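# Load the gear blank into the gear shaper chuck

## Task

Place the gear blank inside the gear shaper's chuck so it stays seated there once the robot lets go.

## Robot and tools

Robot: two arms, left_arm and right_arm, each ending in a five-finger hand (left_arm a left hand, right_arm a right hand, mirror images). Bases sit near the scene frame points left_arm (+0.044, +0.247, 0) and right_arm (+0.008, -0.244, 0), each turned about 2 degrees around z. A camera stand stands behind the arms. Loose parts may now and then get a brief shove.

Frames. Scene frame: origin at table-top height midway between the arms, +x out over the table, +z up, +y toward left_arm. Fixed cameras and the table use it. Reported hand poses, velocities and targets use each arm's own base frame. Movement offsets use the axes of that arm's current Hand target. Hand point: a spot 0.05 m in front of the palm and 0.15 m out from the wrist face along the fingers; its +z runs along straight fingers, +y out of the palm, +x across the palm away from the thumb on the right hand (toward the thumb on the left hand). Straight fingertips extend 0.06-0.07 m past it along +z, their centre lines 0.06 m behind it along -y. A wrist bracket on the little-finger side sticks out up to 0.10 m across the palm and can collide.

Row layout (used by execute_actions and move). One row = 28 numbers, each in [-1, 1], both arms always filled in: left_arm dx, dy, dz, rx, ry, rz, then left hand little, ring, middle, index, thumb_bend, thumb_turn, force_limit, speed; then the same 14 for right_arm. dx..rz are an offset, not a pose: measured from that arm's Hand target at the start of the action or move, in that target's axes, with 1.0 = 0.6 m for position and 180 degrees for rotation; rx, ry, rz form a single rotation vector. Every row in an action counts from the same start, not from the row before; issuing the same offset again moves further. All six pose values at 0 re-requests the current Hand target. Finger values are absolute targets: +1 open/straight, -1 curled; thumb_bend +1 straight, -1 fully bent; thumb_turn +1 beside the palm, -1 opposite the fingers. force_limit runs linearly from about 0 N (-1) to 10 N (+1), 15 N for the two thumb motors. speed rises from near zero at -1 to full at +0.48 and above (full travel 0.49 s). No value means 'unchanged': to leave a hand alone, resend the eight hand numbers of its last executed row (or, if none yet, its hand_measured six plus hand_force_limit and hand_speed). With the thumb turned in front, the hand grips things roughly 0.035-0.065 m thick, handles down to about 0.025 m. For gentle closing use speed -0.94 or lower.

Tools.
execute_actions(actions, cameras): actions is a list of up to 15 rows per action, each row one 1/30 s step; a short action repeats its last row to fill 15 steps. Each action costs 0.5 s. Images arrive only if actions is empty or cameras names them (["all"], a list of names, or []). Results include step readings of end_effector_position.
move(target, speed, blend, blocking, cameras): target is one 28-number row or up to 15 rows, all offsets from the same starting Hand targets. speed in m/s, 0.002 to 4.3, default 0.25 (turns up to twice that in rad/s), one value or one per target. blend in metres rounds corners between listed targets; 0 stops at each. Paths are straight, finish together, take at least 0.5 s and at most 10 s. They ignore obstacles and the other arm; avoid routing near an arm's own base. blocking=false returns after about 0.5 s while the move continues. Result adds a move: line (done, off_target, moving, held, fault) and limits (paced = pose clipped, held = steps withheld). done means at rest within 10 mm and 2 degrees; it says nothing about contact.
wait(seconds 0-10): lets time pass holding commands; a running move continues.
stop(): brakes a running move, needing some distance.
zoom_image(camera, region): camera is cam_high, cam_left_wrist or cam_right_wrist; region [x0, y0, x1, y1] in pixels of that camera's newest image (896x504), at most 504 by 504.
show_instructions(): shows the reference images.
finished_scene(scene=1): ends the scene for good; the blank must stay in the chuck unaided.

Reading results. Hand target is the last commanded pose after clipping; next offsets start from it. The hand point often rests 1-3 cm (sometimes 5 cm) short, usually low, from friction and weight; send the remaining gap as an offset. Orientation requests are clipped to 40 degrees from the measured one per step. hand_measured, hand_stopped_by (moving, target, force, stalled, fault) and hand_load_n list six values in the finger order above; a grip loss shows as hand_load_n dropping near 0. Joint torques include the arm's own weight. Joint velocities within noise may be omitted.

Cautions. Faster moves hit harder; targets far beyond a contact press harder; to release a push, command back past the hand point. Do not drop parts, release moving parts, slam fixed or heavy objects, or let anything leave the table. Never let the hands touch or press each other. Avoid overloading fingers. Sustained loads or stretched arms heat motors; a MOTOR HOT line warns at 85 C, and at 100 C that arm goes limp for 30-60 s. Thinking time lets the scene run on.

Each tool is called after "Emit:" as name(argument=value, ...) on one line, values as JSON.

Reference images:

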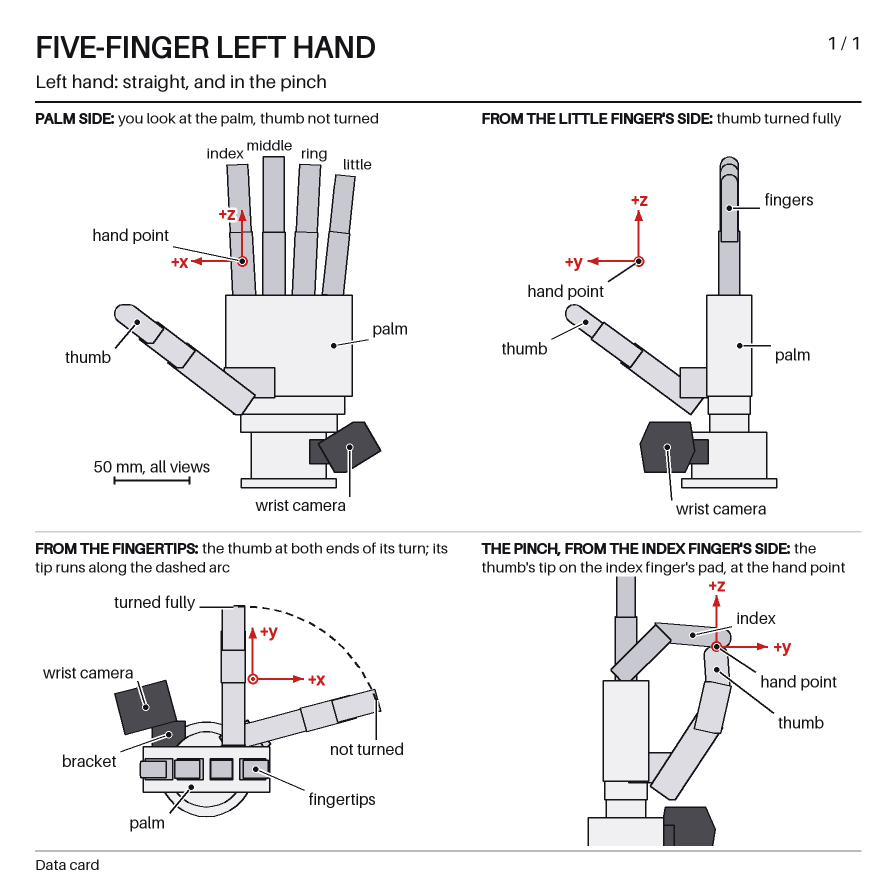

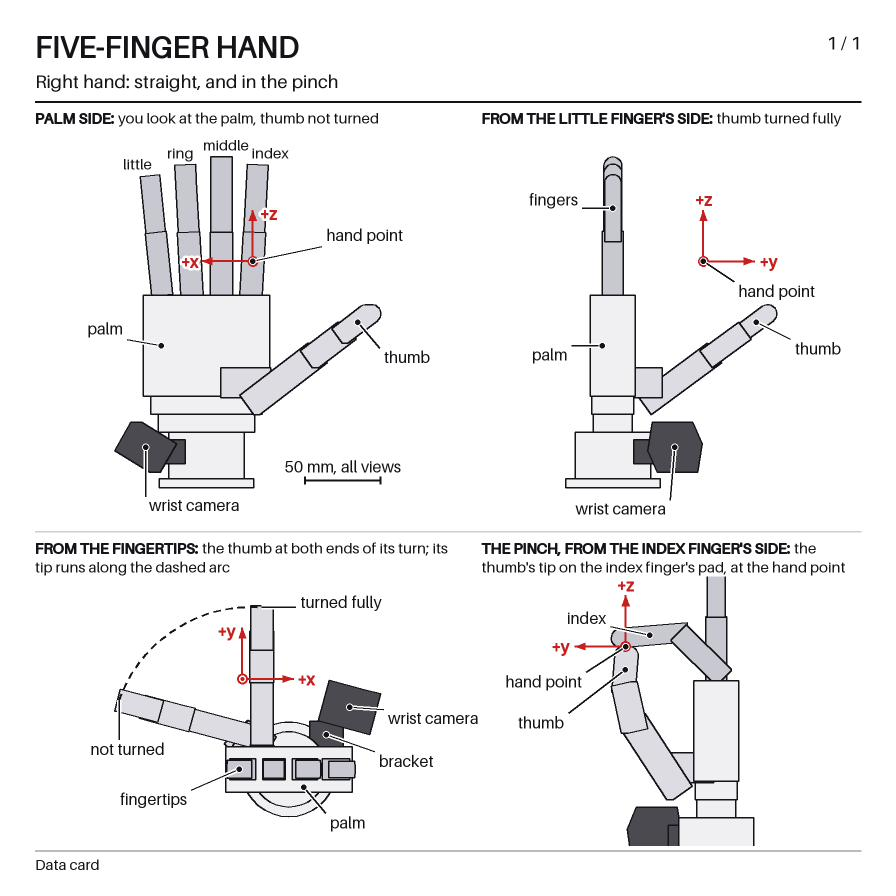

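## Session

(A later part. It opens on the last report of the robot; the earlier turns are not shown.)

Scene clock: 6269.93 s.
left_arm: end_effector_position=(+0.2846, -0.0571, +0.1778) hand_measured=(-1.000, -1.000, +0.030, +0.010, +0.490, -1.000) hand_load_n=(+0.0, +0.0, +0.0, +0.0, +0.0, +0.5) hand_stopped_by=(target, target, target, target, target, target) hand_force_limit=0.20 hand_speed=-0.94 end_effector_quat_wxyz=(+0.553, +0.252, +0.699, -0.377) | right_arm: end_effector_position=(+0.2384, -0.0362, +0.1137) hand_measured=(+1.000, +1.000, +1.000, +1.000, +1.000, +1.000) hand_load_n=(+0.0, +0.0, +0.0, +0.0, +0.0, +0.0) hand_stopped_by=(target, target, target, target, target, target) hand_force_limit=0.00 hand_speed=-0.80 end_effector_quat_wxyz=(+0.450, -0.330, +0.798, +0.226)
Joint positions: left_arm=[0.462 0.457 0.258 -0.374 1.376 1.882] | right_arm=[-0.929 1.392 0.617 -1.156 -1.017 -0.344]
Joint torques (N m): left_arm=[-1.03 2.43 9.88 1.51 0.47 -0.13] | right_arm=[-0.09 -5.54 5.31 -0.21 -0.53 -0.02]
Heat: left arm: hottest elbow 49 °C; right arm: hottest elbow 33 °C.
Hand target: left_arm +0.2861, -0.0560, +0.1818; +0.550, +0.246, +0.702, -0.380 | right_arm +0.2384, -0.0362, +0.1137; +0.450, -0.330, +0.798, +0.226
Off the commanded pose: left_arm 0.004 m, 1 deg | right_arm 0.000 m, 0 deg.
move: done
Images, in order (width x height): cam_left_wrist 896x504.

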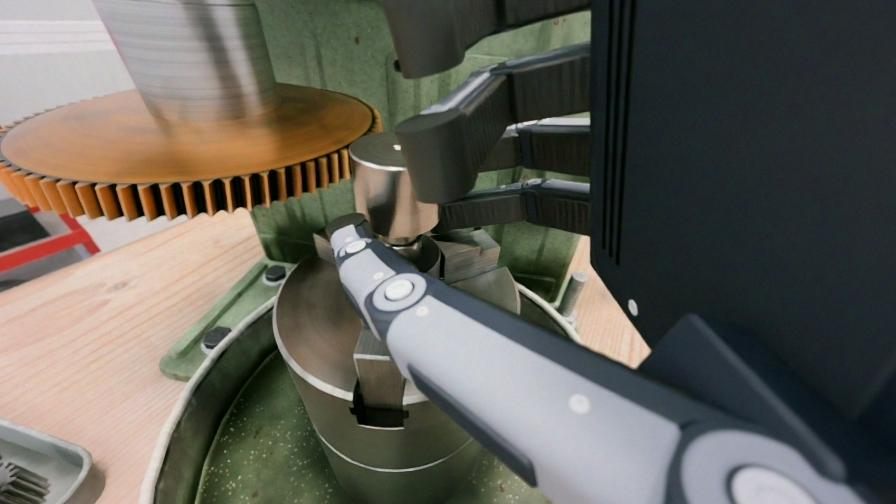

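Emit:
zoom_image(camera="cam_left_wrist", region=[378, 228, 426, 268])

Emit:
zoom_image(camera="cam_left_wrist", region=[330, 120, 456, 225])

Scaled by 10.500 from the camera's 896x504 image, which has a finer 1280x720 frame.

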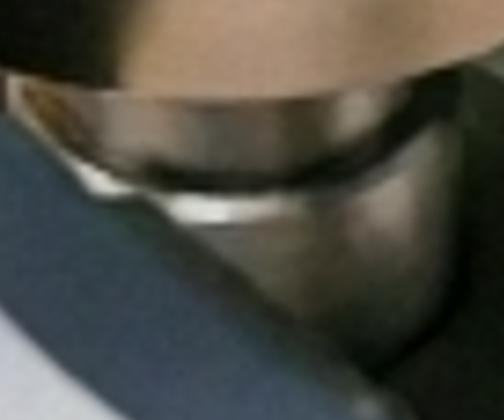

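Scaled by 4.000 from the camera's 896x504 image, which has a finer 1280x720 frame.

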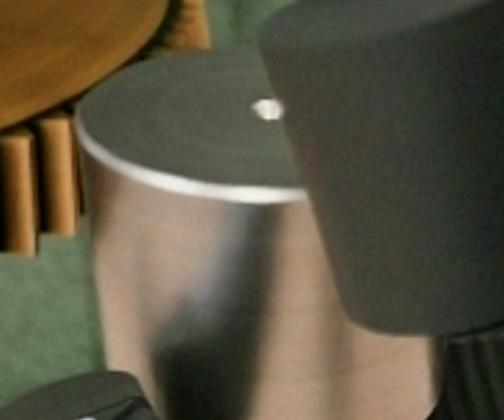

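Emit:
move(target=[0,0,0,0,0,0,-1,-1,-0.03,-0.05,0.49,-1,-0.6,-0.94,0,0,0,0,0,0,1,1,1,1,1,1,0,-0.8], speed=0.01, cameras=["cam_left_wrist"])

Emit:
zoom_image(camera="cam_left_wrist", region=[330, 120, 456, 225])

Emit:
zoom_image(camera="cam_left_wrist", region=[376, 220, 448, 280])

Scene clock: 6315.60 s.
left_arm: end_effector_position=(+0.2846, -0.0571, +0.1777) hand_measured=(-1.000, -1.000, +0.004, -0.050, +0.490, -1.000) hand_load_n=(+0.5, +0.0, +3.0, +0.0, +0.0, +0.5) hand_stopped_by=(target, target, force, target, target, target) hand_force_limit=-0.60 hand_speed=-0.94 end_effector_quat_wxyz=(+0.552, +0.251, +0.700, -0.377) | right_arm: end_effector_position=(+0.2384, -0.0362, +0.1137) hand_measured=(+1.000, +1.000, +1.000, +1.000, +1.000, +1.000) hand_load_n=(+0.0, +0.0, +0.0, +0.0, +0.0, +0.0) hand_stopped_by=(target, target, target, target, target, target) hand_force_limit=0.00 hand_speed=-0.80 end_effector_quat_wxyz=(+0.450, -0.330, +0.798, +0.226)
Joint positions: left_arm=[0.462 0.457 0.258 -0.375 1.376 1.882] | right_arm=[-0.929 1.392 0.617 -1.156 -1.017 -0.344]
Joint torques (N m): left_arm=[-0.73 2.84 9.89 1.42 0.46 -0.11] | right_arm=[-0.09 -5.54 5.31 -0.21 -0.53 -0.03]
Motor temperatures (°C): left_arm=[26 25 50 25 27 26] | right_arm=[25 26 33 24 27 24]
Heat: left arm: hottest elbow 50 °C; right arm: hottest elbow 33 °C.
Hand target: left_arm +0.2862, -0.0560, +0.1818; +0.550, +0.246, +0.702, -0.380 | right_arm +0.2384, -0.0362, +0.1137; +0.450, -0.330, +0.798, +0.226
Off the commanded pose: left_arm 0.005 m, 1 deg | right_arm 0.000 m, 0 deg.
move: done
Images, in order (width x height): cam_left_wrist 896x504.

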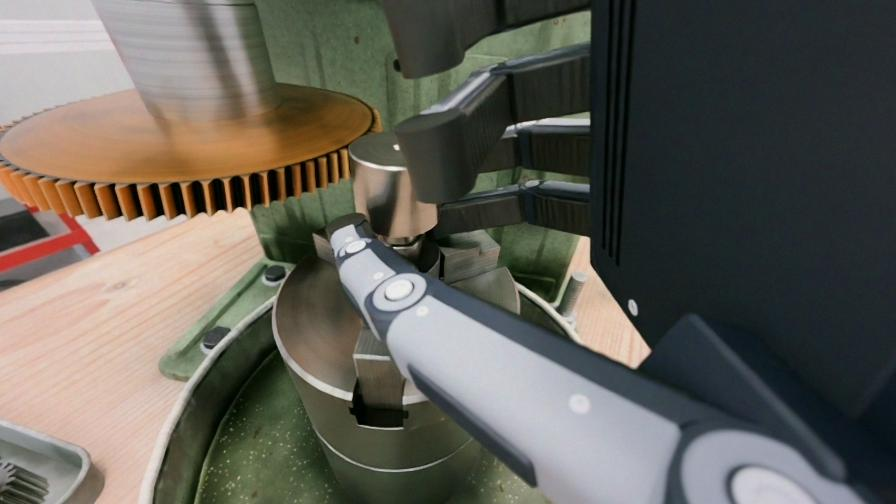

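Scaled by 4.000 from the camera's 896x504 image, which has a finer 1280x720 frame.

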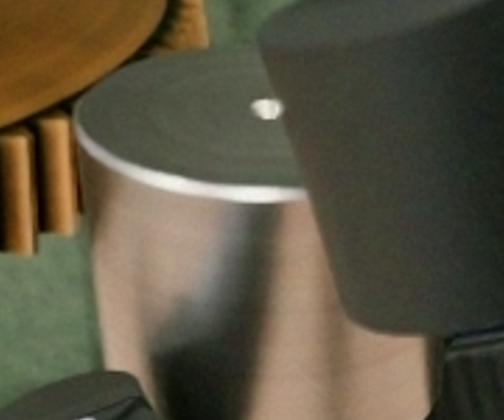

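Scaled by 7.000 from the camera's 896x504 image, which has a finer 1280x720 frame.

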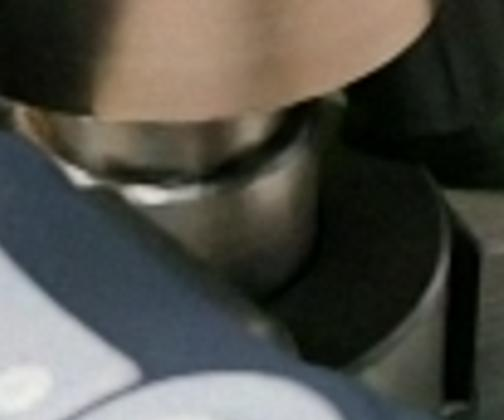

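Emit:
move(target=[0,0,0,0,0,0,-1,-1,0.05,0.03,0.43,-1,-0.6,-0.94,0,0,0,0,0,0,1,1,1,1,1,1,0,-0.8], speed=0.01, cameras=["cam_left_wrist"])

Emit:
zoom_image(camera="cam_left_wrist", region=[330, 120, 456, 225])

Emit:
zoom_image(camera="cam_left_wrist", region=[376, 220, 448, 280])

Scene clock: 6322.13 s.
left_arm: end_effector_position=(+0.2849, -0.0565, +0.1774) hand_measured=(-1.000, -1.000, +0.050, +0.030, +0.430, -1.000) hand_load_n=(+0.0, +0.0, +0.0, +0.0, +1.0, +0.0) hand_stopped_by=(target, target, target, target, target, target) hand_force_limit=-0.60 hand_speed=-0.94 end_effector_quat_wxyz=(+0.553, +0.251, +0.700, -0.376) | right_arm: end_effector_position=(+0.2384, -0.0362, +0.1137) hand_measured=(+1.000, +1.000, +1.000, +1.000, +1.000, +1.000) hand_load_n=(+0.0, +0.0, +0.0, +0.0, +0.0, +0.0) hand_stopped_by=(target, target, target, target, target, target) hand_force_limit=0.00 hand_speed=-0.80 end_effector_quat_wxyz=(+0.450, -0.330, +0.798, +0.226)
Joint positions: left_arm=[0.462 0.457 0.258 -0.375 1.372 1.882] | right_arm=[-0.929 1.392 0.617 -1.156 -1.017 -0.344]
Joint torques (N m): left_arm=[-0.91 2.67 9.85 1.39 0.62 -0.11] | right_arm=[-0.09 -5.54 5.31 -0.21 -0.53 -0.02]
Heat: left arm: hottest elbow 50 °C; right arm: hottest elbow 33 °C.
Hand target: left_arm +0.2861, -0.0560, +0.1818; +0.550, +0.246, +0.702, -0.380 | right_arm +0.2384, -0.0362, +0.1137; +0.450, -0.330, +0.798, +0.226
Off the commanded pose: left_arm 0.005 m, 1 deg | right_arm 0.000 m, 0 deg.
move: done
Images, in order (width x height): cam_left_wrist 896x504.

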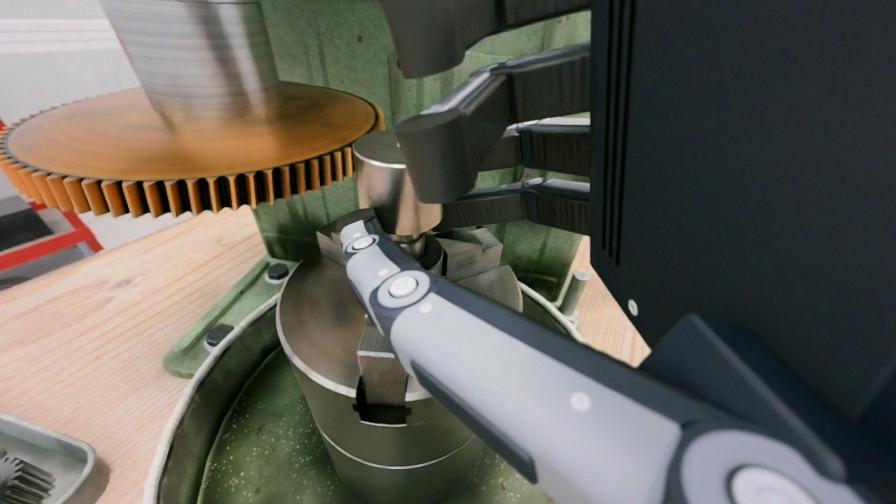

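Scaled by 4.000 from the camera's 896x504 image, which has a finer 1280x720 frame.

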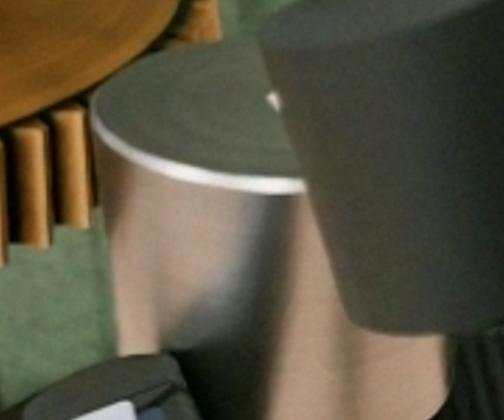

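Scaled by 7.000 from the camera's 896x504 image, which has a finer 1280x720 frame.

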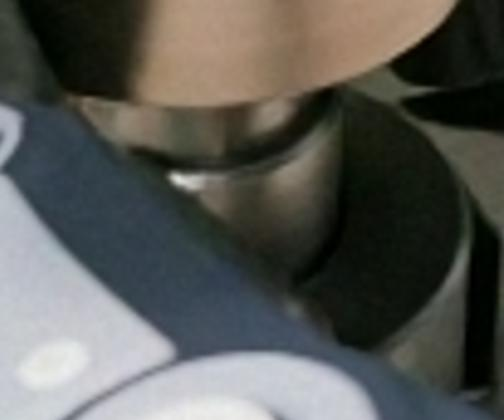

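Emit:
move(target=[0,0,0,0,0,0,-1,-1,0.05,0.03,0.37,-1,-0.5,-0.94,0,0,0,0,0,0,1,1,1,1,1,1,0,-0.8], speed=0.01, cameras=["cam_left_wrist"])

Emit:
zoom_image(camera="cam_left_wrist", region=[330, 120, 456, 225])

Emit:
zoom_image(camera="cam_left_wrist", region=[376, 220, 448, 280])

Scene clock: 6327.57 s.
left_arm: end_effector_position=(+0.2856, -0.0551, +0.1765) hand_measured=(-1.000, -1.000, +0.050, +0.030, +0.380, -1.000) hand_load_n=(+0.0, +0.0, +0.0, +0.5, +3.5, +0.0) hand_stopped_by=(target, target, target, target, force, target) hand_force_limit=-0.50 hand_speed=-0.94 end_effector_quat_wxyz=(+0.553, +0.249, +0.703, -0.373) | right_arm: end_effector_position=(+0.2384, -0.0362, +0.1137) hand_measured=(+1.000, +1.000, +1.000, +1.000, +1.000, +1.000) hand_load_n=(+0.5, +0.0, +0.0, +0.0, -0.5, -0.5) hand_stopped_by=(target, target, target, target, target, target) hand_force_limit=0.00 hand_speed=-0.80 end_effector_quat_wxyz=(+0.450, -0.330, +0.798, +0.226)
Joint positions: left_arm=[0.463 0.457 0.258 -0.375 1.364 1.882] | right_arm=[-0.929 1.392 0.617 -1.156 -1.017 -0.344]
Joint torques (N m): left_arm=[-1.32 2.9 9.81 1.43 0.94 -0.16] | right_arm=[-0.15 -5.54 5.31 -0.2 -0.53 -0.02]
Heat: left arm: hottest elbow 50 °C; right arm: hottest elbow 33 °C.
Hand target: left_arm +0.2862, -0.0559, +0.1818; +0.550, +0.246, +0.702, -0.380 | right_arm +0.2384, -0.0362, +0.1137; +0.450, -0.330, +0.798, +0.226
Off the commanded pose: left_arm 0.005 m, 1 deg | right_arm 0.000 m, 0 deg.
move: done
Images, in order (width x height): cam_left_wrist 896x504.

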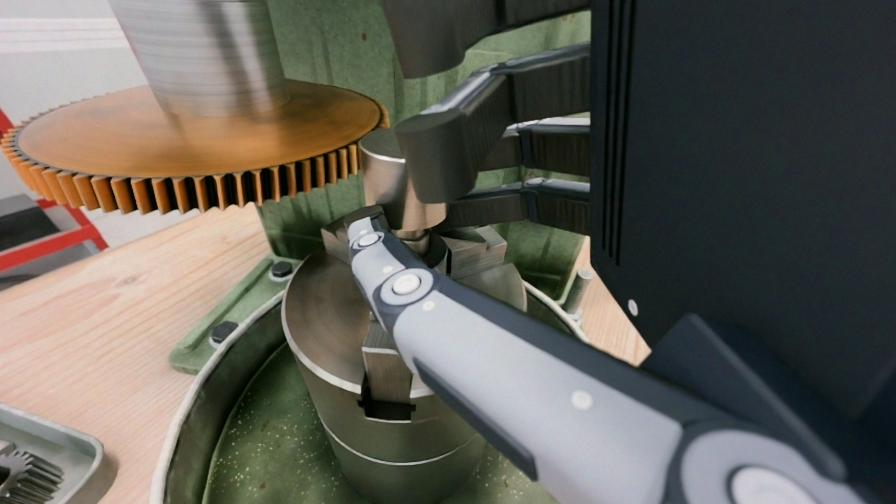

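Scaled by 4.000 from the camera's 896x504 image, which has a finer 1280x720 frame.

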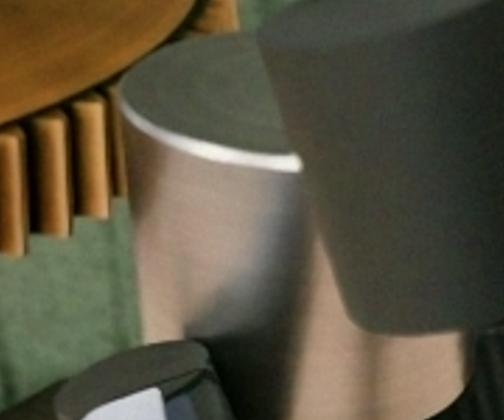

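Scaled by 7.000 from the camera's 896x504 image, which has a finer 1280x720 frame.

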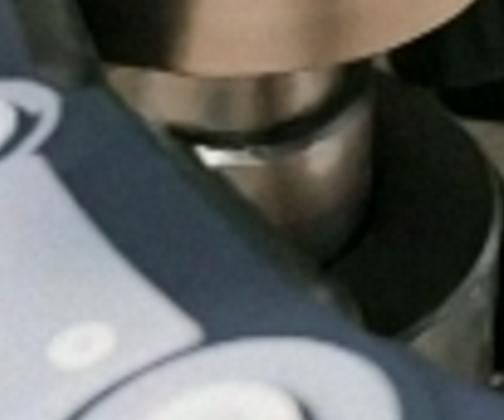

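Emit:
move(target=[0,0,0,0,0,0,-1,-1,0.1,0.1,0.58,-1,-0.5,-0.7,0,0,0,0,0,0,1,1,1,1,1,1,0,-0.8], speed=0.01)

Scene clock: 6343.67 s.
left_arm: end_effector_position=(+0.2849, -0.0564, +0.1773) hand_measured=(-1.000, -1.000, +0.100, +0.100, +0.580, -1.000) hand_load_n=(+0.0, +0.0, +0.0, +0.0, +0.0, +0.0) hand_stopped_by=(target, target, target, target, target, target) hand_force_limit=-0.50 hand_speed=-0.70 end_effector_quat_wxyz=(+0.553, +0.250, +0.701, -0.376) | right_arm: end_effector_position=(+0.2384, -0.0362, +0.1137) hand_measured=(+1.000, +1.000, +1.000, +1.000, +1.000, +1.000) hand_load_n=(+0.0, +0.0, +0.0, +0.0, -0.5, +0.0) hand_stopped_by=(target, target, target, target, target, target) hand_force_limit=0.00 hand_speed=-0.80 end_effector_quat_wxyz=(+0.450, -0.330, +0.798, +0.226)
Joint positions: left_arm=[0.463 0.457 0.258 -0.375 1.372 1.882] | right_arm=[-0.929 1.392 0.617 -1.156 -1.017 -0.344]
Joint torques (N m): left_arm=[-0.32 2.78 9.87 1.31 0.59 -0.15] | right_arm=[-0.09 -5.48 5.31 -0.2 -0.53 -0.02]
Heat: left arm: hottest elbow 50 °C; right arm: hottest elbow 33 °C.
Hand target: left_arm +0.2862, -0.0559, +0.1818; +0.550, +0.246, +0.702, -0.380 | right_arm +0.2384, -0.0362, +0.1137; +0.450, -0.330, +0.798, +0.226
Off the commanded pose: left_arm 0.005 m, 1 deg | right_arm 0.000 m, 0 deg.
move: done

Emit:
move(target=[-0.02398,-0.00657,-0.00267,0,0,0,-1,-1,0.1,0.1,0.58,-1,-0.5,-0.7,0,0,0,0,0,0,1,1,1,1,1,1,0,-0.8], speed=0.03, cameras=["cam_left_wrist"])

Scene clock: 6348.13 s.
left_arm: end_effector_position=(+0.2818, -0.0580, +0.1750) hand_measured=(-1.000, -1.000, +0.100, +0.100, +0.580, -1.000) hand_load_n=(+0.0, +0.0, +0.0, +0.0, +0.0, +0.0) hand_stopped_by=(target, target, target, target, target, target) hand_force_limit=-0.50 hand_speed=-0.70 end_effector_quat_wxyz=(+0.543, +0.239, +0.706, -0.385) | right_arm: end_effector_position=(+0.2384, -0.0362, +0.1137) hand_measured=(+1.000, +1.000, +1.000, +1.000, +1.000, +1.000) hand_load_n=(+0.5, +0.0, +0.0, +0.0, +0.0, +0.0) hand_stopped_by=(target, target, target, target, target, target) hand_force_limit=0.00 hand_speed=-0.80 end_effector_quat_wxyz=(+0.450, -0.330, +0.798, +0.226)
Joint positions: left_arm=[0.463 0.454 0.264 -0.413 1.372 1.875] | right_arm=[-0.929 1.392 0.617 -1.156 -1.017 -0.344]
Joint torques (N m): left_arm=[-1.2 1.49 11.95 1.24 0.57 -0.18] | right_arm=[-0.09 -5.48 5.31 -0.2 -0.53 -0.03]
Heat: left arm: hottest elbow 50 °C; right arm: hottest elbow 33 °C.
Hand target: left_arm +0.2862, -0.0559, +0.1969; +0.550, +0.246, +0.702, -0.380 | right_arm +0.2384, -0.0362, +0.1137; +0.450, -0.330, +0.798, +0.226
Off the commanded pose: left_arm 0.022 m, 1 deg | right_arm 0.000 m, 0 deg.
move: off_target (left_arm)
Images, in order (width x height): cam_left_wrist 896x504.

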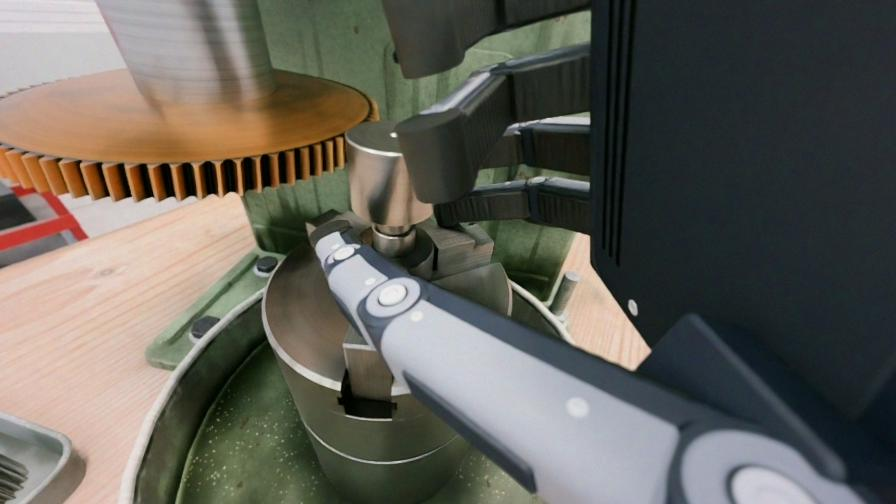

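Emit:
zoom_image(camera="cam_left_wrist", region=[360, 200, 444, 270])

Emit:
zoom_image(camera="cam_left_wrist", region=[330, 110, 456, 215])

Scaled by 6.000 from the camera's 896x504 image, which has a finer 1280x720 frame.

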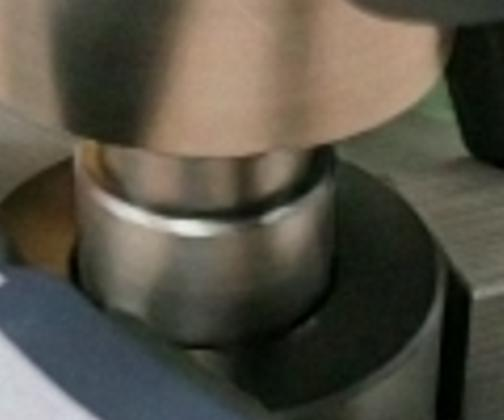

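Scaled by 4.000 from the camera's 896x504 image, which has a finer 1280x720 frame.

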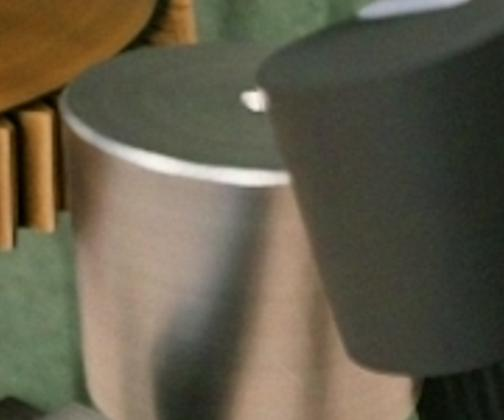

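Emit:
zoom_image(camera="cam_left_wrist", region=[250, 310, 500, 504])

Emit:
zoom_image(camera="cam_left_wrist", region=[480, 220, 610, 350])

Emit:
zoom_image(camera="cam_left_wrist", region=[80, 0, 300, 120])

Scaled by 2.016 from the camera's 896x504 image, which has a finer 1280x720 frame.

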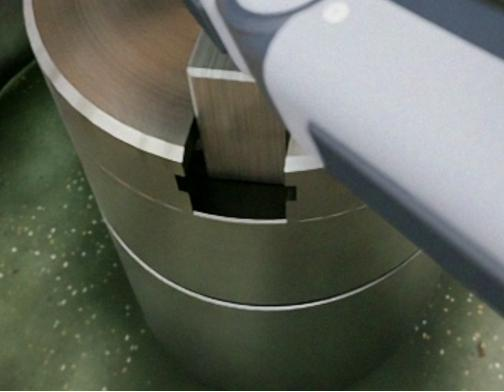

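Scaled by 3.877 from the camera's 896x504 image, which has a finer 1280x720 frame.

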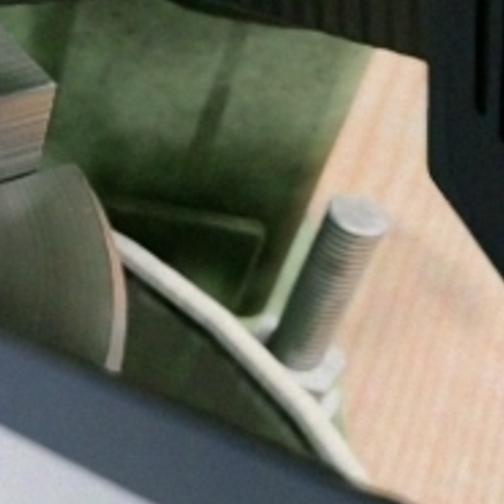

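Scaled by 2.291 from the camera's 896x504 image, which has a finer 1280x720 frame.

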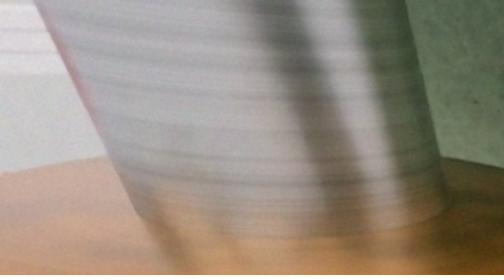

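Emit:
move(target=[-0.02398,-0.00657,-0.00267,0,0,0,-1,-1,0.1,0.1,0.58,-1,-0.5,-0.7,0,0,0,0,0,0,1,1,1,1,1,1,0,-0.8], speed=0.03, cameras=["cam_left_wrist"])

Scene clock: 6402.93 s.
left_arm: end_effector_position=(+0.2806, -0.0586, +0.1860) hand_measured=(-1.000, -1.000, +0.100, +0.100, +0.580, -1.000) hand_load_n=(+0.0, +0.0, +0.0, +0.0, +0.0, +0.0) hand_stopped_by=(target, target, target, target, target, target) hand_force_limit=-0.50 hand_speed=-0.70 end_effector_quat_wxyz=(+0.539, +0.233, +0.709, -0.391) | right_arm: end_effector_position=(+0.2384, -0.0362, +0.1137) hand_measured=(+1.000, +1.000, +1.000, +1.000, +1.000, +1.000) hand_load_n=(+0.0, +0.0, +0.0, +0.0, +0.0, +0.0) hand_stopped_by=(target, target, target, target, target, target) hand_force_limit=0.00 hand_speed=-0.80 end_effector_quat_wxyz=(+0.450, -0.330, +0.798, +0.226)
Joint positions: left_arm=[0.463 0.442 0.295 -0.464 1.372 1.863] | right_arm=[-0.929 1.392 0.617 -1.156 -1.017 -0.344]
Joint torques (N m): left_arm=[-0.73 1.08 12.51 1.4 0.59 -0.03] | right_arm=[-0.09 -5.48 5.33 -0.21 -0.53 -0.02]
Heat: left arm: hottest elbow 53 °C; right arm: hottest elbow 33 °C.
Hand target: left_arm +0.2861, -0.0560, +0.2117; +0.550, +0.246, +0.702, -0.380 | right_arm +0.2384, -0.0362, +0.1137; +0.450, -0.330, +0.798, +0.226
Off the commanded pose: left_arm 0.027 m, 2 deg | right_arm 0.000 m, 0 deg.
move: off_target (left_arm)
Images, in order (width x height): cam_left_wrist 896x504.

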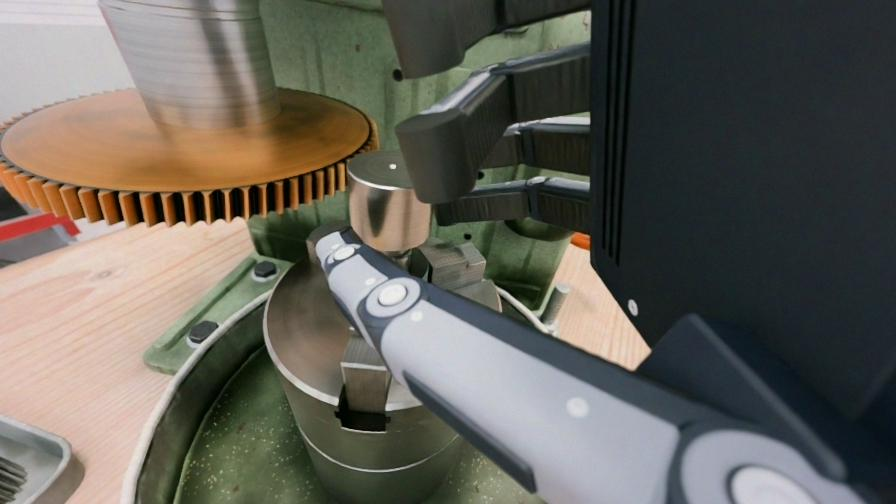

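Emit:
move(target=[-0.01475,0.02111,0.00231,0,0,0,-1,-1,0.13,0.13,0.66,-1,-0.5,-0.7,0,0,0,0,0,0,1,1,1,1,1,1,0,-0.8], speed=0.02, cameras=["cam_left_wrist"])

Scene clock: 6428.73 s.
left_arm: end_effector_position=(+0.2887, -0.0548, +0.1922) hand_measured=(-1.000, -1.000, +0.130, +0.130, +0.660, -1.000) hand_load_n=(+0.0, +0.0, +0.0, +0.0, +0.0, +0.5) hand_stopped_by=(target, target, target, target, target, target) hand_force_limit=-0.50 hand_speed=-0.70 end_effector_quat_wxyz=(+0.535, +0.230, +0.710, -0.396) | right_arm: end_effector_position=(+0.2384, -0.0362, +0.1137) hand_measured=(+1.000, +1.000, +1.000, +1.000, +1.000, +1.000) hand_load_n=(+0.0, +0.0, +0.0, +0.0, +0.0, +0.0) hand_stopped_by=(target, target, target, target, target, target) hand_force_limit=0.00 hand_speed=-0.80 end_effector_quat_wxyz=(+0.450, -0.330, +0.798, +0.226)
Joint positions: left_arm=[0.464 0.499 0.328 -0.464 1.377 1.873] | right_arm=[-0.929 1.392 0.617 -1.156 -1.017 -0.344]
Joint torques (N m): left_arm=[-0.38 1.85 12.52 2.13 0.64 0.06] | right_arm=[-0.09 -5.54 5.31 -0.21 -0.53 -0.02]
Heat: left arm: hottest elbow 53 °C; right arm: hottest elbow 33 °C.
Hand target: left_arm +0.2991, -0.0490, +0.2168; +0.550, +0.246, +0.702, -0.380 | right_arm +0.2384, -0.0362, +0.1137; +0.450, -0.330, +0.798, +0.226
Off the commanded pose: left_arm 0.027 m, 3 deg | right_arm 0.000 m, 0 deg.
move: off_target (left_arm)
Images, in order (width x height): cam_left_wrist 896x504.

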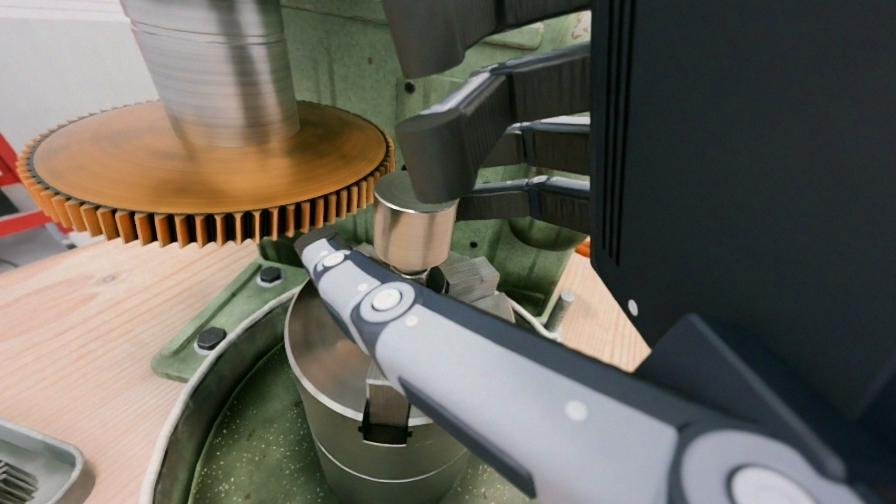

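Emit:
move(target=[-0.00348,0.0124,0.0007,0,0,0,-1,-1,0.13,0.13,0.66,-1,-0.5,-0.7,0,0,0,0,0,0,1,1,1,1,1,1,0,-0.8], speed=0.02, cameras=["cam_left_wrist"])

Emit:
zoom_image(camera="cam_left_wrist", region=[350, 150, 518, 290])

Scene clock: 6433.67 s.
left_arm: end_effector_position=(+0.2935, -0.0520, +0.1914) hand_measured=(-1.000, -1.000, +0.130, +0.130, +0.660, -1.000) hand_load_n=(+0.0, +0.0, +0.0, +0.0, +0.0, +0.5) hand_stopped_by=(target, target, target, target, target, target) hand_force_limit=-0.50 hand_speed=-0.70 end_effector_quat_wxyz=(+0.532, +0.229, +0.711, -0.399) | right_arm: end_effector_position=(+0.2384, -0.0362, +0.1137) hand_measured=(+1.000, +1.000, +1.000, +1.000, +1.000, +1.000) hand_load_n=(+0.0, +0.0, +0.0, +0.0, +0.0, +0.0) hand_stopped_by=(target, target, target, target, target, target) hand_force_limit=0.00 hand_speed=-0.80 end_effector_quat_wxyz=(+0.450, -0.330, +0.798, +0.226)
Joint positions: left_arm=[0.467 0.538 0.34 -0.464 1.382 1.892] | right_arm=[-0.929 1.392 0.617 -1.156 -1.017 -0.344]
Joint torques (N m): left_arm=[0.32 1.85 12.37 2.44 0.66 0.08] | right_arm=[-0.15 -5.6 5.33 -0.21 -0.53 -0.02]
Heat: left arm: hottest elbow 52 °C; right arm: hottest elbow 33 °C.
Hand target: left_arm +0.3055, -0.0449, +0.2168; +0.550, +0.246, +0.702, -0.380 | right_arm +0.2384, -0.0362, +0.1137; +0.450, -0.330, +0.798, +0.226
Off the commanded pose: left_arm 0.029 m, 4 deg | right_arm 0.000 m, 0 deg.
move: off_target (left_arm)
Images, in order (width x height): cam_left_wrist 896x504.

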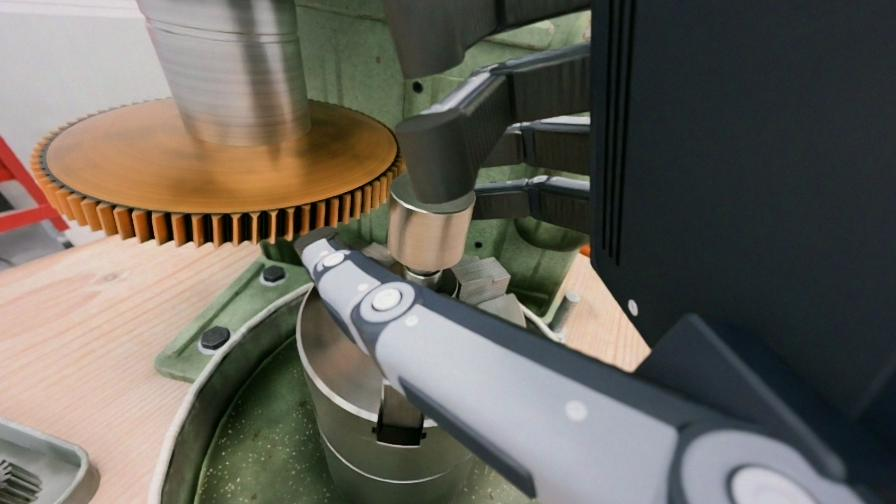

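Scaled by 3.000 from the camera's 896x504 image, which has a finer 1280x720 frame.

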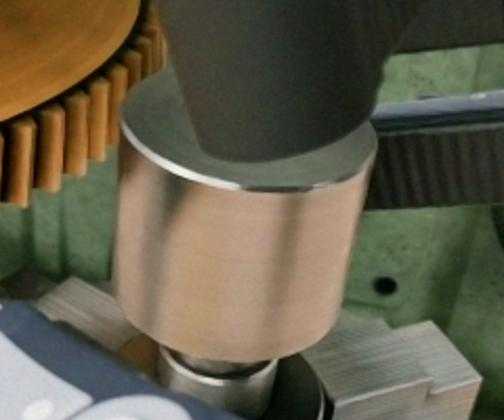

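Emit:
move(target=[0,0,0,0,0,0,-1,-1,-0.1,-0.1,0.38,-1,-0.4,-0.9,0,0,0,0,0,0,1,1,1,1,1,1,0,-0.8], speed=0.02, cameras=["cam_left_wrist"])

Emit:
zoom_image(camera="cam_left_wrist", region=[350, 150, 518, 290])

Scene clock: 6453.87 s.
left_arm: end_effector_position=(+0.2932, -0.0528, +0.1916) hand_measured=(-1.000, -1.000, +0.002, +0.020, +0.380, -1.000) hand_load_n=(+0.5, +0.0, +4.0, +1.0, +1.5, +0.5) hand_stopped_by=(target, target, force, force, target, target) hand_force_limit=-0.40 hand_speed=-0.90 end_effector_quat_wxyz=(+0.532, +0.229, +0.710, -0.401) | right_arm: end_effector_position=(+0.2384, -0.0362, +0.1137) hand_measured=(+1.000, +1.000, +1.000, +1.000, +1.000, +1.000) hand_load_n=(+0.0, +0.0, +0.0, +0.0, +0.0, -0.5) hand_stopped_by=(target, target, target, target, target, target) hand_force_limit=0.00 hand_speed=-0.80 end_effector_quat_wxyz=(+0.450, -0.330, +0.798, +0.226)
Joint positions: left_arm=[0.467 0.54 0.34 -0.464 1.387 1.894] | right_arm=[-0.929 1.392 0.617 -1.156 -1.017 -0.344]
Joint torques (N m): left_arm=[-0.32 1.67 12.34 2.25 0.41 0.06] | right_arm=[-0.15 -5.6 5.33 -0.21 -0.53 -0.03]
Heat: left arm: hottest elbow 53 °C; right arm: hottest elbow 33 °C.
Hand target: left_arm +0.3055, -0.0449, +0.2168; +0.550, +0.246, +0.702, -0.380 | right_arm +0.2384, -0.0362, +0.1137; +0.450, -0.330, +0.798, +0.226
Off the commanded pose: left_arm 0.029 m, 4 deg | right_arm 0.000 m, 0 deg.
move: off_target (left_arm)
Images, in order (width x height): cam_left_wrist 896x504.

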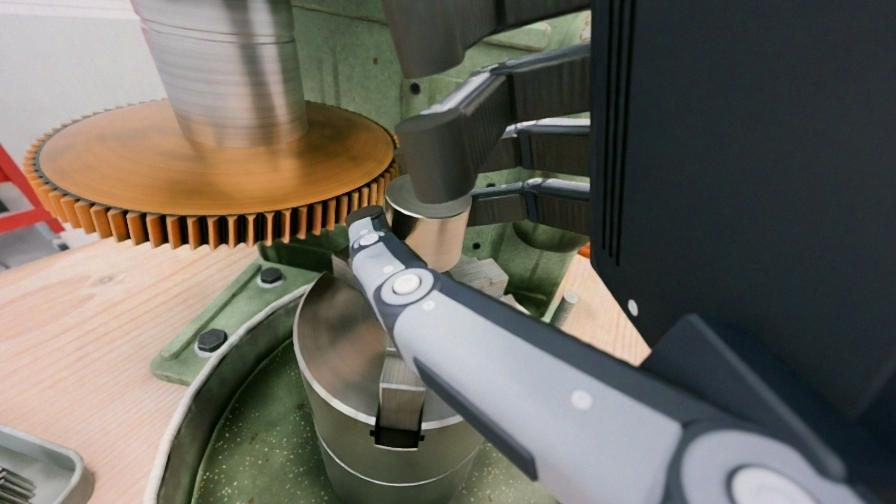

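Scaled by 3.000 from the camera's 896x504 image, which has a finer 1280x720 frame.

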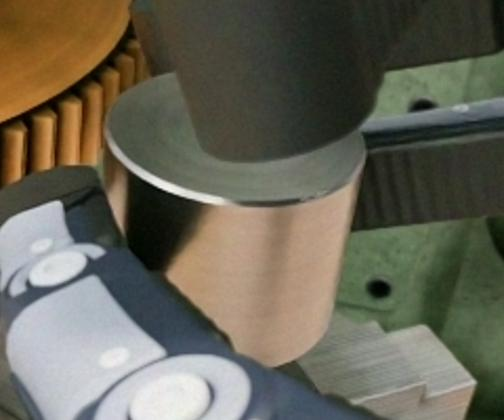

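Emit:
zoom_image(camera="cam_left_wrist", region=[376, 165, 481, 275])

Scaled by 4.582 from the camera's 896x504 image, which has a finer 1280x720 frame.

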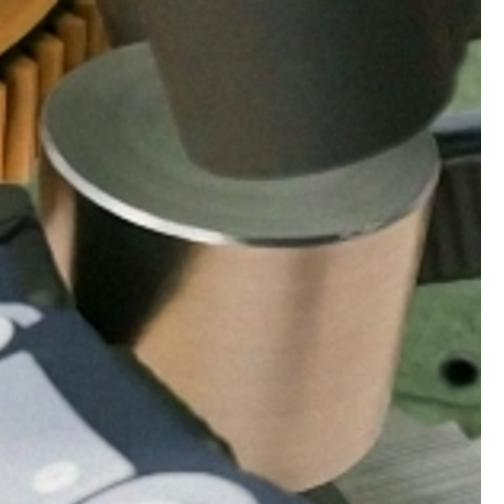

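Emit:
move(target=[0,0,0,0,0,0,-1,-1,0.08,0.02,0.39,-1,-0.4,-0.9,0,0,0,0,0,0,1,1,1,1,1,1,0,-0.8], speed=0.02, cameras=["cam_left_wrist"])

Emit:
zoom_image(camera="cam_left_wrist", region=[376, 165, 481, 275])

Scene clock: 6467.83 s.
left_arm: end_effector_position=(+0.2932, -0.0528, +0.1916) hand_measured=(-1.000, -1.000, +0.080, +0.020, +0.390, -1.000) hand_load_n=(+0.0, +0.0, +0.0, +2.0, +0.0, +0.0) hand_stopped_by=(target, target, target, target, target, target) hand_force_limit=-0.40 hand_speed=-0.90 end_effector_quat_wxyz=(+0.532, +0.229, +0.710, -0.401) | right_arm: end_effector_position=(+0.2384, -0.0362, +0.1137) hand_measured=(+1.000, +1.000, +1.000, +1.000, +1.000, +1.000) hand_load_n=(+0.0, +0.0, +0.0, +0.0, +0.0, +0.0) hand_stopped_by=(target, target, target, target, target, target) hand_force_limit=0.00 hand_speed=-0.80 end_effector_quat_wxyz=(+0.450, -0.330, +0.798, +0.226)
Joint positions: left_arm=[0.467 0.54 0.34 -0.464 1.387 1.894] | right_arm=[-0.929 1.392 0.617 -1.156 -1.017 -0.344]
Joint torques (N m): left_arm=[-0.15 1.79 12.51 2.33 0.46 0.11] | right_arm=[-0.09 -5.48 5.31 -0.21 -0.53 -0.02]
Heat: left arm: hottest elbow 53 °C; right arm: hottest elbow 33 °C.
Hand target: left_arm +0.3055, -0.0449, +0.2168; +0.550, +0.246, +0.702, -0.380 | right_arm +0.2384, -0.0362, +0.1137; +0.450, -0.330, +0.798, +0.226
Off the commanded pose: left_arm 0.029 m, 4 deg | right_arm 0.000 m, 0 deg.
move: off_target (left_arm)
Images, in order (width x height): cam_left_wrist 896x504.

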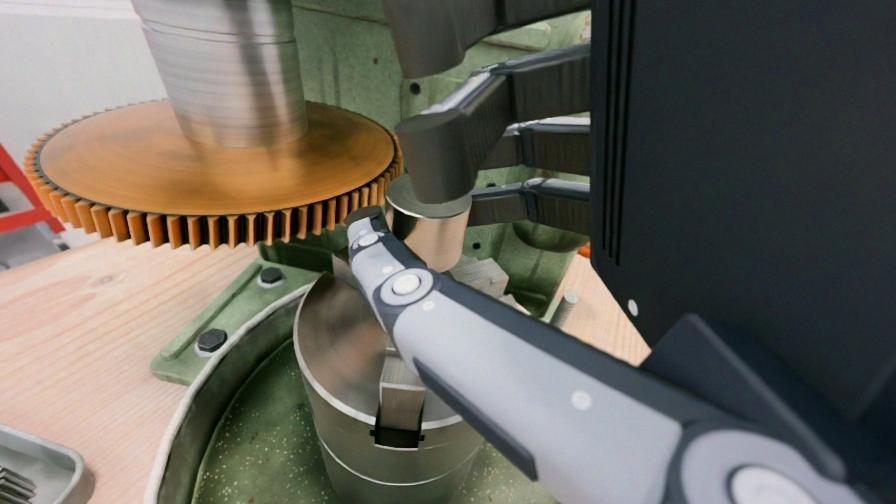

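Scaled by 4.582 from the camera's 896x504 image, which has a finer 1280x720 frame.

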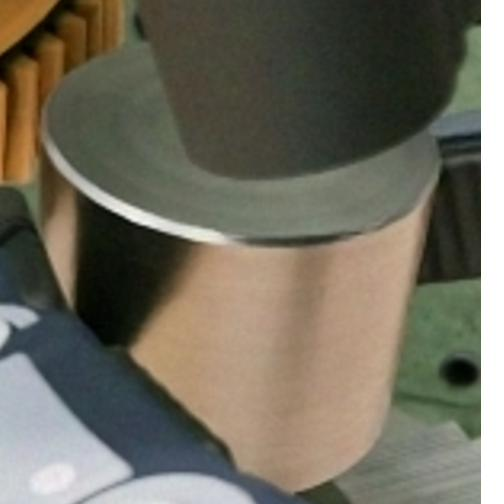

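Emit:
move(target=[0,0,0,0,0,0,-1,-1,0.1,0.1,0.39,-1,-0.4,-0.9,0,0,0,0,0,0,1,1,1,1,1,1,0,-0.8], speed=0.02, cameras=["cam_left_wrist"])

Emit:
zoom_image(camera="cam_left_wrist", region=[376, 165, 481, 275])

Scene clock: 6476.43 s.
left_arm: end_effector_position=(+0.2934, -0.0524, +0.1913) hand_measured=(-1.000, -1.000, +0.100, +0.100, +0.390, -1.000) hand_load_n=(+0.0, +0.0, +0.0, +0.0, +0.0, +0.5) hand_stopped_by=(target, target, target, target, target, target) hand_force_limit=-0.40 hand_speed=-0.90 end_effector_quat_wxyz=(+0.532, +0.229, +0.710, -0.400) | right_arm: end_effector_position=(+0.2384, -0.0362, +0.1137) hand_measured=(+1.000, +1.000, +1.000, +1.000, +1.000, +1.000) hand_load_n=(+0.0, +0.0, +0.0, +0.0, +0.0, +0.0) hand_stopped_by=(target, target, target, target, target, target) hand_force_limit=0.00 hand_speed=-0.80 end_effector_quat_wxyz=(+0.450, -0.330, +0.798, +0.226)
Joint positions: left_arm=[0.467 0.54 0.34 -0.464 1.385 1.894] | right_arm=[-0.929 1.392 0.617 -1.156 -1.017 -0.344]
Joint torques (N m): left_arm=[0.03 1.26 12.37 2.19 0.54 0.04] | right_arm=[-0.09 -5.54 5.3 -0.21 -0.53 -0.02]
Heat: left arm: hottest elbow 53 °C; right arm: hottest elbow 33 °C.
Hand target: left_arm +0.3055, -0.0449, +0.2168; +0.550, +0.246, +0.702, -0.380 | right_arm +0.2384, -0.0362, +0.1137; +0.450, -0.330, +0.798, +0.226
Off the commanded pose: left_arm 0.029 m, 4 deg | right_arm 0.000 m, 0 deg.
move: off_target (left_arm)
Images, in order (width x height): cam_left_wrist 896x504.

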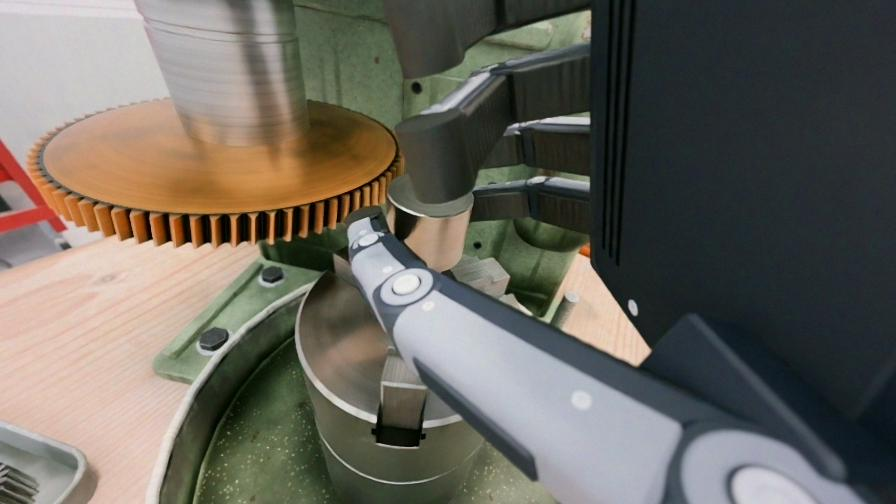

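Scaled by 4.582 from the camera's 896x504 image, which has a finer 1280x720 frame.

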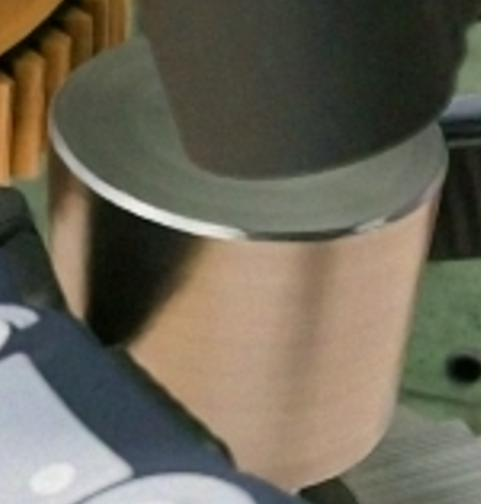

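Emit:
move(target=[0,0,0,0,0,0,-1,-1,0.1,0.1,0.34,-1,-0.6,-0.93,0,0,0,0,0,0,1,1,1,1,1,1,0,-0.8], speed=0.02, cameras=["cam_left_wrist"])

Emit:
zoom_image(camera="cam_left_wrist", region=[376, 165, 481, 275])

Scene clock: 6480.87 s.
left_arm: end_effector_position=(+0.2938, -0.0515, +0.1909) hand_measured=(-1.000, -1.000, +0.100, +0.100, +0.340, -1.000) hand_load_n=(+0.0, +0.0, +0.0, +0.0, +1.0, +0.0) hand_stopped_by=(target, target, target, target, target, target) hand_force_limit=-0.60 hand_speed=-0.93 end_effector_quat_wxyz=(+0.532, +0.228, +0.711, -0.398) | right_arm: end_effector_position=(+0.2384, -0.0362, +0.1137) hand_measured=(+1.000, +1.000, +1.000, +1.000, +1.000, +1.000) hand_load_n=(+0.0, +0.0, +0.0, +0.0, +0.0, +0.0) hand_stopped_by=(target, target, target, target, target, target) hand_force_limit=0.00 hand_speed=-0.80 end_effector_quat_wxyz=(+0.450, -0.330, +0.798, +0.226)
Joint positions: left_arm=[0.468 0.54 0.34 -0.464 1.381 1.895] | right_arm=[-0.929 1.392 0.617 -1.156 -1.017 -0.344]
Joint torques (N m): left_arm=[-0.5 1.26 12.23 2.43 0.68 0.08] | right_arm=[-0.15 -5.54 5.31 -0.21 -0.53 -0.03]
Heat: left arm: hottest elbow 53 °C; right arm: hottest elbow 33 °C.
Hand target: left_arm +0.3055, -0.0449, +0.2168; +0.550, +0.246, +0.702, -0.380 | right_arm +0.2384, -0.0362, +0.1137; +0.450, -0.330, +0.798, +0.226
Off the commanded pose: left_arm 0.029 m, 4 deg | right_arm 0.000 m, 0 deg.
move: off_target (left_arm)
Images, in order (width x height): cam_left_wrist 896x504.

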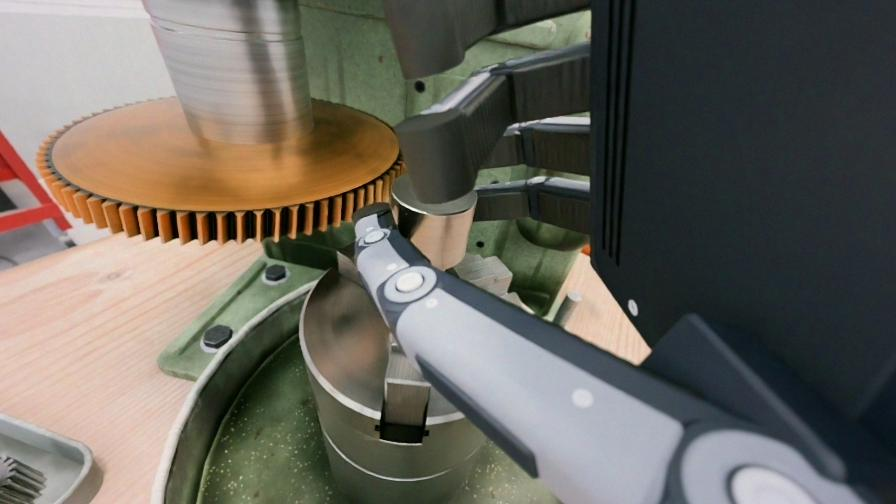

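Scaled by 4.582 from the camera's 896x504 image, which has a finer 1280x720 frame.

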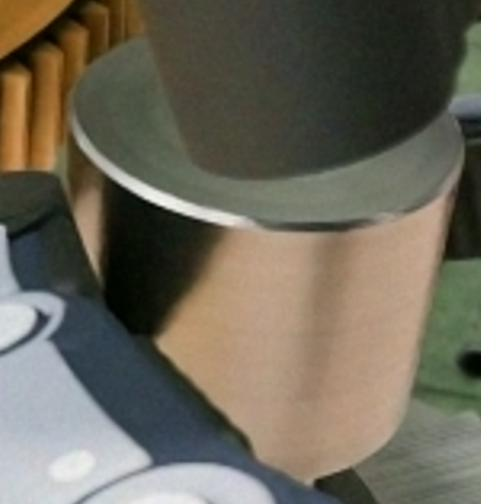

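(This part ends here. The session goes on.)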